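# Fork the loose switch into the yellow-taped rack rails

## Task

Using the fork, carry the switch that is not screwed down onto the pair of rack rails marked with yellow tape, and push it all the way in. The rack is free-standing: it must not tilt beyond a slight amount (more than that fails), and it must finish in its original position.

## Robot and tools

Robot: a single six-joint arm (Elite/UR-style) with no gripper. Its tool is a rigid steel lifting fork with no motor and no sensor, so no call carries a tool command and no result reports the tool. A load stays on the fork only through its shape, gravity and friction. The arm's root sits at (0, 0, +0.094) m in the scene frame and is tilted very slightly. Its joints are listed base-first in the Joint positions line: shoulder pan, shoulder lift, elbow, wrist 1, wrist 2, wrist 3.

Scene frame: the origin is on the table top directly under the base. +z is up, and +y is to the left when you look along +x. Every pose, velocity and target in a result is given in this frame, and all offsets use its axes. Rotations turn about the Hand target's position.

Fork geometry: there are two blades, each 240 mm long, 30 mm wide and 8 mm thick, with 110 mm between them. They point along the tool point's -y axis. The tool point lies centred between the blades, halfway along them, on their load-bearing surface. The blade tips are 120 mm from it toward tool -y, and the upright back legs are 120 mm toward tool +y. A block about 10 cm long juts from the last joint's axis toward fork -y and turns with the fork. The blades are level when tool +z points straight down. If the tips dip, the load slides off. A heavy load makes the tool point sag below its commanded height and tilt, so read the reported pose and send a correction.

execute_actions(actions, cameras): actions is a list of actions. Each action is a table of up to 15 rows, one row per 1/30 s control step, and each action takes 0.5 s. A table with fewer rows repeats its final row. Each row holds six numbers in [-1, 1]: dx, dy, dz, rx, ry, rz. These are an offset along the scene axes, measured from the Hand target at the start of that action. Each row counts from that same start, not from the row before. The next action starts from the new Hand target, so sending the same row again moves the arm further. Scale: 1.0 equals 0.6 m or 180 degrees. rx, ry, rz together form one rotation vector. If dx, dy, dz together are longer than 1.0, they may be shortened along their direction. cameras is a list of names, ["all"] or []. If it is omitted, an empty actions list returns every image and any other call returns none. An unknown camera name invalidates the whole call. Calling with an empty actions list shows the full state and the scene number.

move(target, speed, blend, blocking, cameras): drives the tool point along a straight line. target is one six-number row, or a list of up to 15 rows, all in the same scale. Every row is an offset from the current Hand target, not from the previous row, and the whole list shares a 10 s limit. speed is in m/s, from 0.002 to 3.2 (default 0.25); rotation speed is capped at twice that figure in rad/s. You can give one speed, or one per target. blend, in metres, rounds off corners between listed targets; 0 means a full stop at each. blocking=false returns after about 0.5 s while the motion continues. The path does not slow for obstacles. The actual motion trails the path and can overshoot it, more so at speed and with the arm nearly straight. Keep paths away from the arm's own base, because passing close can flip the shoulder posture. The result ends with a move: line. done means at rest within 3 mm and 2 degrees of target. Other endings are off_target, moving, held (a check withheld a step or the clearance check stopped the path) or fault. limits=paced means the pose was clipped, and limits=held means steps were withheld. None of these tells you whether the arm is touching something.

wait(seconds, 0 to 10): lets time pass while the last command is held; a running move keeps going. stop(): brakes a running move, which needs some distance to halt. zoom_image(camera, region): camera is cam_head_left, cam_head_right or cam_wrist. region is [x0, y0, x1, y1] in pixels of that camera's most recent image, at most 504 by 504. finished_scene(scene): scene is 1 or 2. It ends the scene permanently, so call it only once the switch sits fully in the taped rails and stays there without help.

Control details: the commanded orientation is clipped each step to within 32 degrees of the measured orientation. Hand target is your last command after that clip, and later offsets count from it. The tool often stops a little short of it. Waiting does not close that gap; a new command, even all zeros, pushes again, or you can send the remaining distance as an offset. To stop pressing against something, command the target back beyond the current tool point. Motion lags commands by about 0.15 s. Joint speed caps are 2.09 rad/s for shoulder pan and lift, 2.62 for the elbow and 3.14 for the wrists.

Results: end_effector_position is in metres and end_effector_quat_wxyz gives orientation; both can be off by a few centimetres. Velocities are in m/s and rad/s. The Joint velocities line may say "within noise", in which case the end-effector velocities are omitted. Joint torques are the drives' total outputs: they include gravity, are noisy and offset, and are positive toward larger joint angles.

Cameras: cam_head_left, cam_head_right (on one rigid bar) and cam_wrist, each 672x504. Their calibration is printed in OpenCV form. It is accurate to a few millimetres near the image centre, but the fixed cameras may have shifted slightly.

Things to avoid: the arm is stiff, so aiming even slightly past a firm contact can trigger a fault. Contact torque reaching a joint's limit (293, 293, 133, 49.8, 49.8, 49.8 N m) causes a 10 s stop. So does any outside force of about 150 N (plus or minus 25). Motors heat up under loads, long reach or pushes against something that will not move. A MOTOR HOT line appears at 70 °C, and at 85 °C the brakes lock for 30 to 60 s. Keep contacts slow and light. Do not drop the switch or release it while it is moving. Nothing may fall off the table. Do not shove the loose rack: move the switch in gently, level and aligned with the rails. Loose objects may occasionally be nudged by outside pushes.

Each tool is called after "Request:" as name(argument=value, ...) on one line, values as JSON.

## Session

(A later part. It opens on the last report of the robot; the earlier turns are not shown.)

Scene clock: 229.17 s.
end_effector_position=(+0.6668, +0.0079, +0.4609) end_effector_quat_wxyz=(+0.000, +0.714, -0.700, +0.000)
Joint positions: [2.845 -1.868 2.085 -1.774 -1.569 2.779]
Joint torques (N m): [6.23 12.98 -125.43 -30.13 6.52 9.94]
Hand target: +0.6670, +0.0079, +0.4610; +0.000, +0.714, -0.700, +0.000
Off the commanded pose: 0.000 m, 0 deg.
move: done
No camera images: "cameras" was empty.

Request:
move(target=[-0.05,-0.001,0,0,0,0], speed=0.08, cameras=["cam_head_right","cam_head_left"])

Request:
zoom_image(camera="cam_head_right", region=[330, 130, 430, 230])

Request:
zoom_image(camera="cam_head_right", region=[270, 110, 350, 190])

Request:
zoom_image(camera="cam_head_left", region=[330, 130, 430, 230])

Request:
zoom_image(camera="cam_head_left", region=[270, 110, 350, 190])

Scene clock: 236.77 s.
end_effector_position=(+0.6372, +0.0073, +0.4610) end_effector_quat_wxyz=(+0.000, +0.714, -0.700, +0.000)
Joint positions: [2.822 -1.926 2.123 -1.753 -1.569 2.757]
Joint torques (N m): [-21.95 -42.44 -75.69 -5.62 -1 -2.52]
Hand target: +0.6370, +0.0073, +0.4610; +0.000, +0.714, -0.700, +0.000
Off the commanded pose: 0.000 m, 0 deg.
move: done
Images, in order (width x height): cam_head_left 672x504, cam_head_right 672x504.

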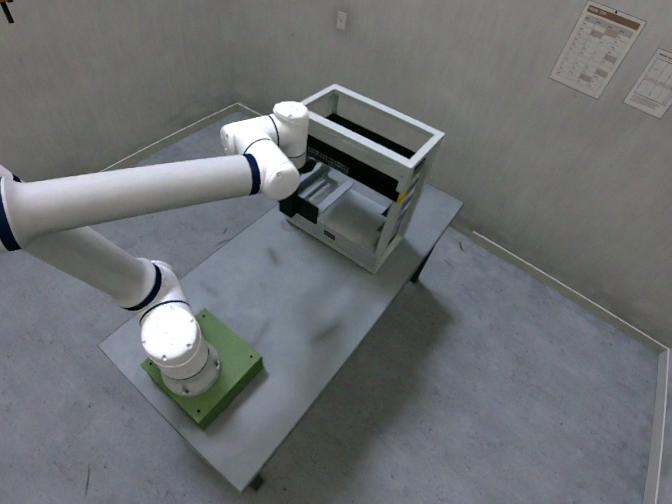

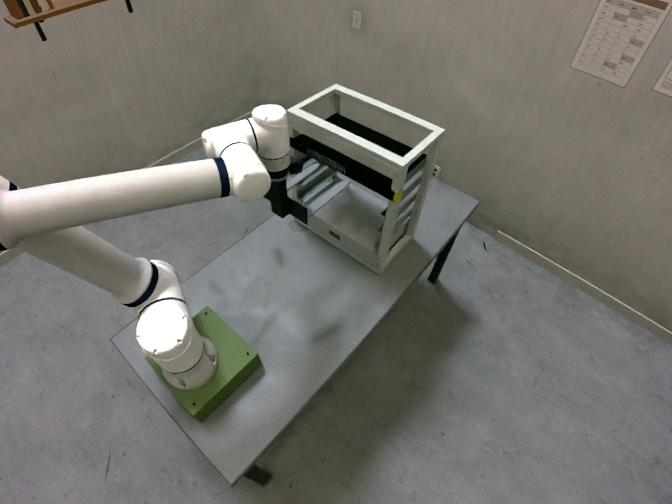

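Scaled by 5.040.

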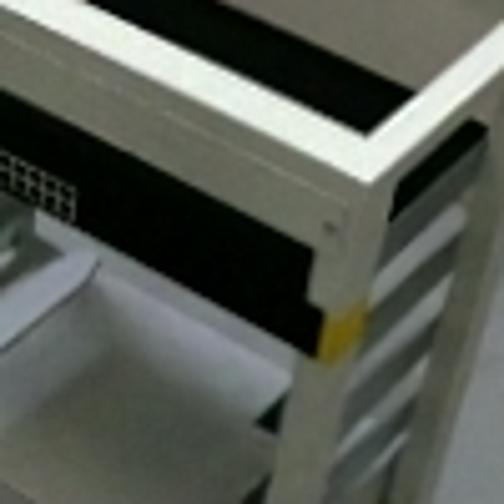

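Scaled by 6.300.

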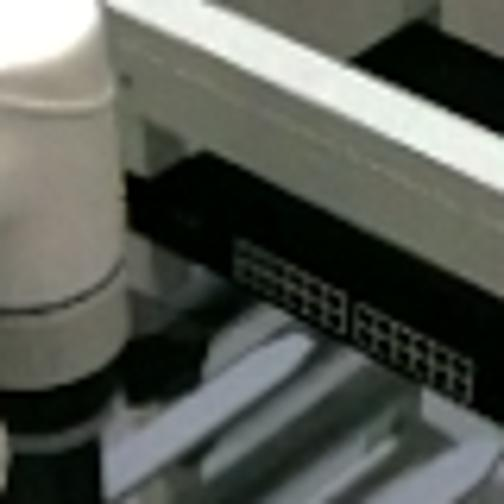

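Scaled by 5.040.

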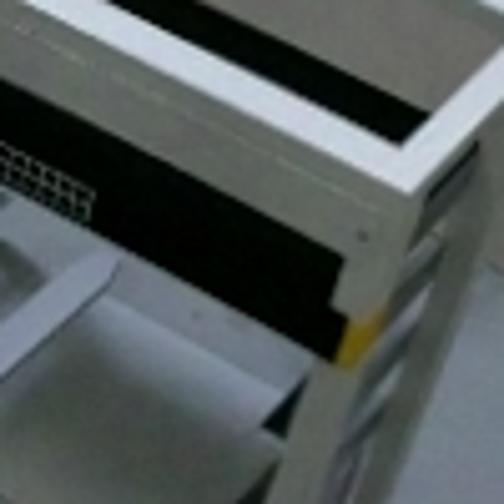

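Scaled by 6.300.

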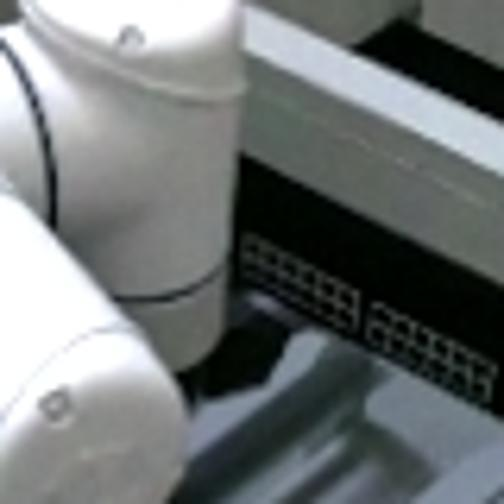

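Request:
move(target=[-0.1667,-0.4167,0,0,0,0], speed=0.3, cameras=["cam_head_right","cam_head_left"])

Request:
zoom_image(camera="cam_head_right", region=[270, 110, 350, 190])

Request:
zoom_image(camera="cam_head_right", region=[360, 150, 420, 210])

Request:
zoom_image(camera="cam_head_left", region=[270, 110, 350, 190])

Request:
zoom_image(camera="cam_head_left", region=[360, 150, 420, 210])

Scene clock: 252.47 s.
end_effector_position=(+0.5370, -0.2426, +0.4610) end_effector_quat_wxyz=(+0.000, +0.714, -0.700, +0.000)
Joint positions: [2.237 -1.983 2.157 -1.732 -1.577 2.171]
Joint torques (N m): [-20.69 -7.53 -100.45 -9.8 2.5 -2.29]
Hand target: +0.5370, -0.2428, +0.4610; +0.000, +0.714, -0.700, +0.000
Off the commanded pose: 0.000 m, 0 deg.
move: done
Images, in order (width x height): cam_head_left 672x504, cam_head_right 672x504.

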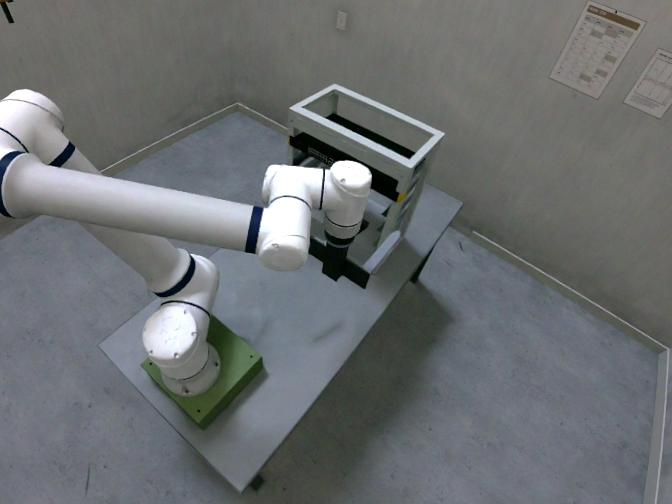

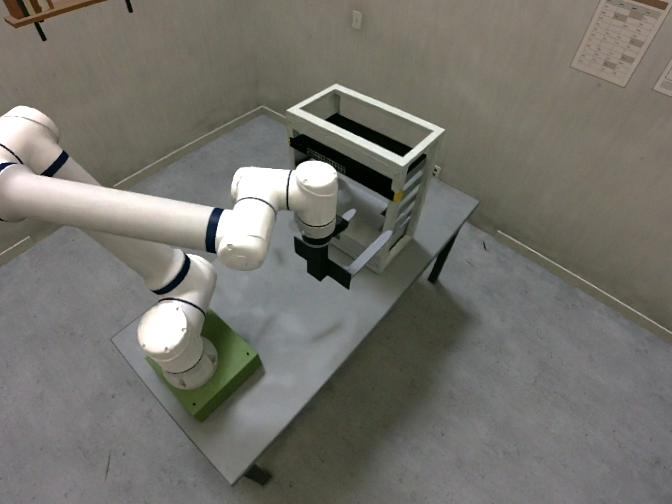

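Scaled by 6.300.

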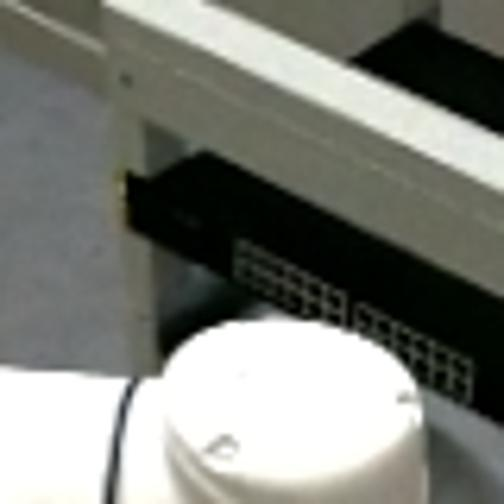

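Scaled by 8.400.

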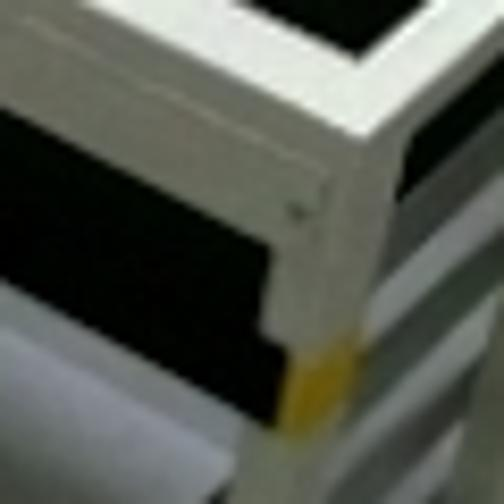

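Scaled by 6.300.

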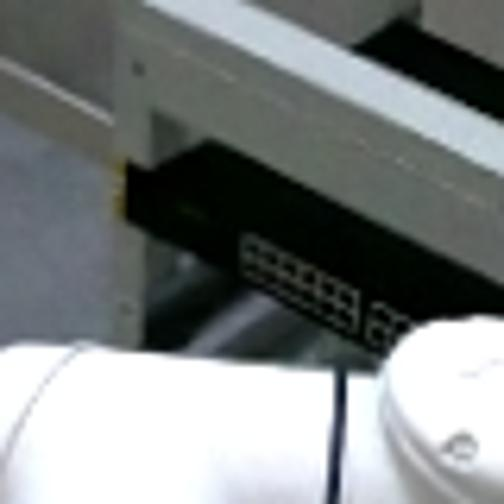

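Scaled by 8.400.

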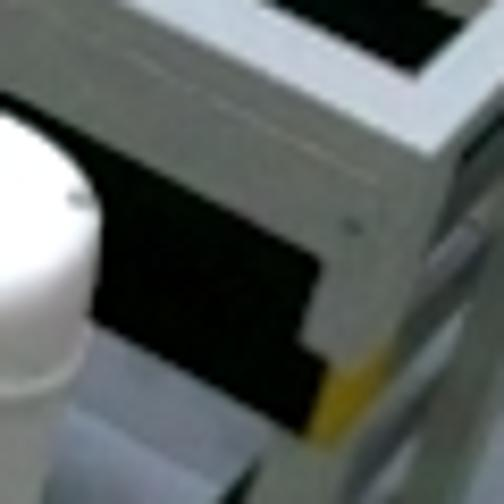

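Request:
move(target=[[0.1717,0.3347,0,0,0,0.0022],[0.2083,0.3347,0,0,0,0.0022]], speed=[0.3,0.04], blend=[0.004,0], cameras=[])

Scene clock: 272.20 s.
end_effector_position=(+0.6618, -0.0420, +0.4610) end_effector_quat_wxyz=(+0.000, +0.716, -0.698, +0.000)
Joint positions: [2.746 -1.873 2.089 -1.773 -1.57 2.673]
Joint torques (N m): [9.27 -16.62 -100.29 -10.39 -1.41 3.47]
Hand target: +0.6620, -0.0419, +0.4610; +0.000, +0.716, -0.698, +0.000
Off the commanded pose: 0.000 m, 0 deg.
move: done
No camera images: "cameras" was empty.

Request:
move(target=[0.005,0.0001,0,0,0,0], speed=0.01, cameras=[])

Scene clock: 276.03 s.
end_effector_position=(+0.6648, -0.0419, +0.4610) end_effector_quat_wxyz=(+0.000, +0.716, -0.698, +0.000)
Joint positions: [2.749 -1.867 2.085 -1.775 -1.57 2.676]
Joint torques (N m): [8.16 -18.96 -100.46 -10.15 0.32 3.55]
Hand target: +0.6650, -0.0419, +0.4610; +0.000, +0.716, -0.698, +0.000
Off the commanded pose: 0.000 m, 0 deg.
move: done
No camera images: "cameras" was empty.

Still no contact; step further.

Request:
move(target=[0.0025,0,0,0,0,0], speed=0.01, cameras=[])

Scene clock: 277.90 s.
end_effector_position=(+0.6663, -0.0419, +0.4609) end_effector_quat_wxyz=(+0.000, +0.716, -0.698, +0.000)
Joint positions: [2.75 -1.864 2.083 -1.776 -1.57 2.677]
Joint torques (N m): [10.7 -7.61 -109.25 -15.16 2.07 1.61]
Hand target: +0.6665, -0.0419, +0.4610; +0.000, +0.716, -0.698, +0.000
Off the commanded pose: 0.000 m, 0 deg.
move: done
No camera images: "cameras" was empty.

Request:
move(target=[0.0013,0,0,0,0,0], speed=0.01, cameras=[])

Scene clock: 280.37 s.
end_effector_position=(+0.6672, -0.0419, +0.4609) end_effector_quat_wxyz=(+0.000, +0.716, -0.698, +0.000)
Joint positions: [2.751 -1.862 2.082 -1.776 -1.57 2.678]
Joint torques (N m): [16.44 8.87 -120.76 -25.24 7.17 -1.73]
Hand target: +0.6673, -0.0419, +0.4610; +0.000, +0.716, -0.698, +0.000
Off the commanded pose: 0.000 m, 0 deg.
move: done
No camera images: "cameras" was empty.

Request:
move(target=[-0.1,-0.002,0,0,0,0], speed=0.12, cameras=["cam_head_right"])

Request:
zoom_image(camera="cam_head_right", region=[270, 80, 450, 280])

Scene clock: 283.80 s.
end_effector_position=(+0.6074, -0.0431, +0.4610) end_effector_quat_wxyz=(+0.000, +0.716, -0.698, +0.000)
Joint positions: [2.691 -1.981 2.155 -1.73 -1.571 2.618]
Joint torques (N m): [-20.89 -35.41 -75.91 -4.99 1.81 -2.3]
Hand target: +0.6073, -0.0431, +0.4610; +0.000, +0.716, -0.698, +0.000
Off the commanded pose: 0.000 m, 0 deg.
move: done
Images, in order (width x height): cam_head_right 672x504.

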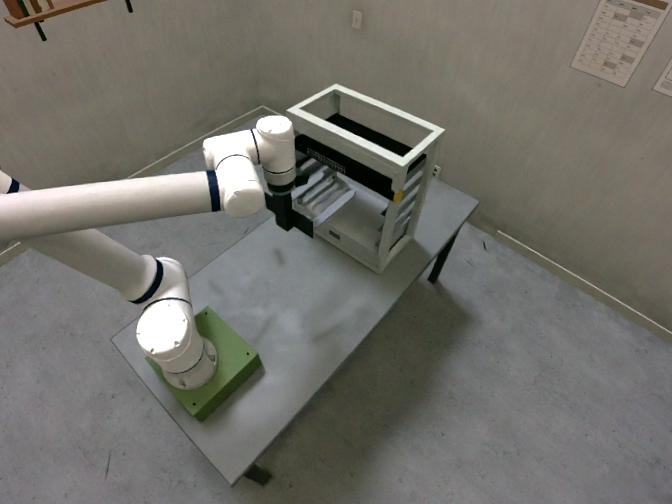

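Scaled by 2.520.

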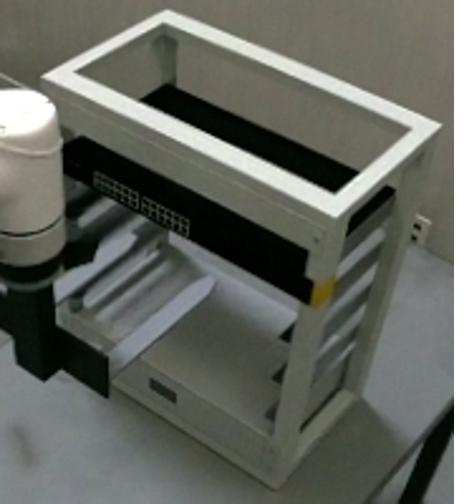

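Request:
finished_scene(scene=2)

The scene is finished: the task was done.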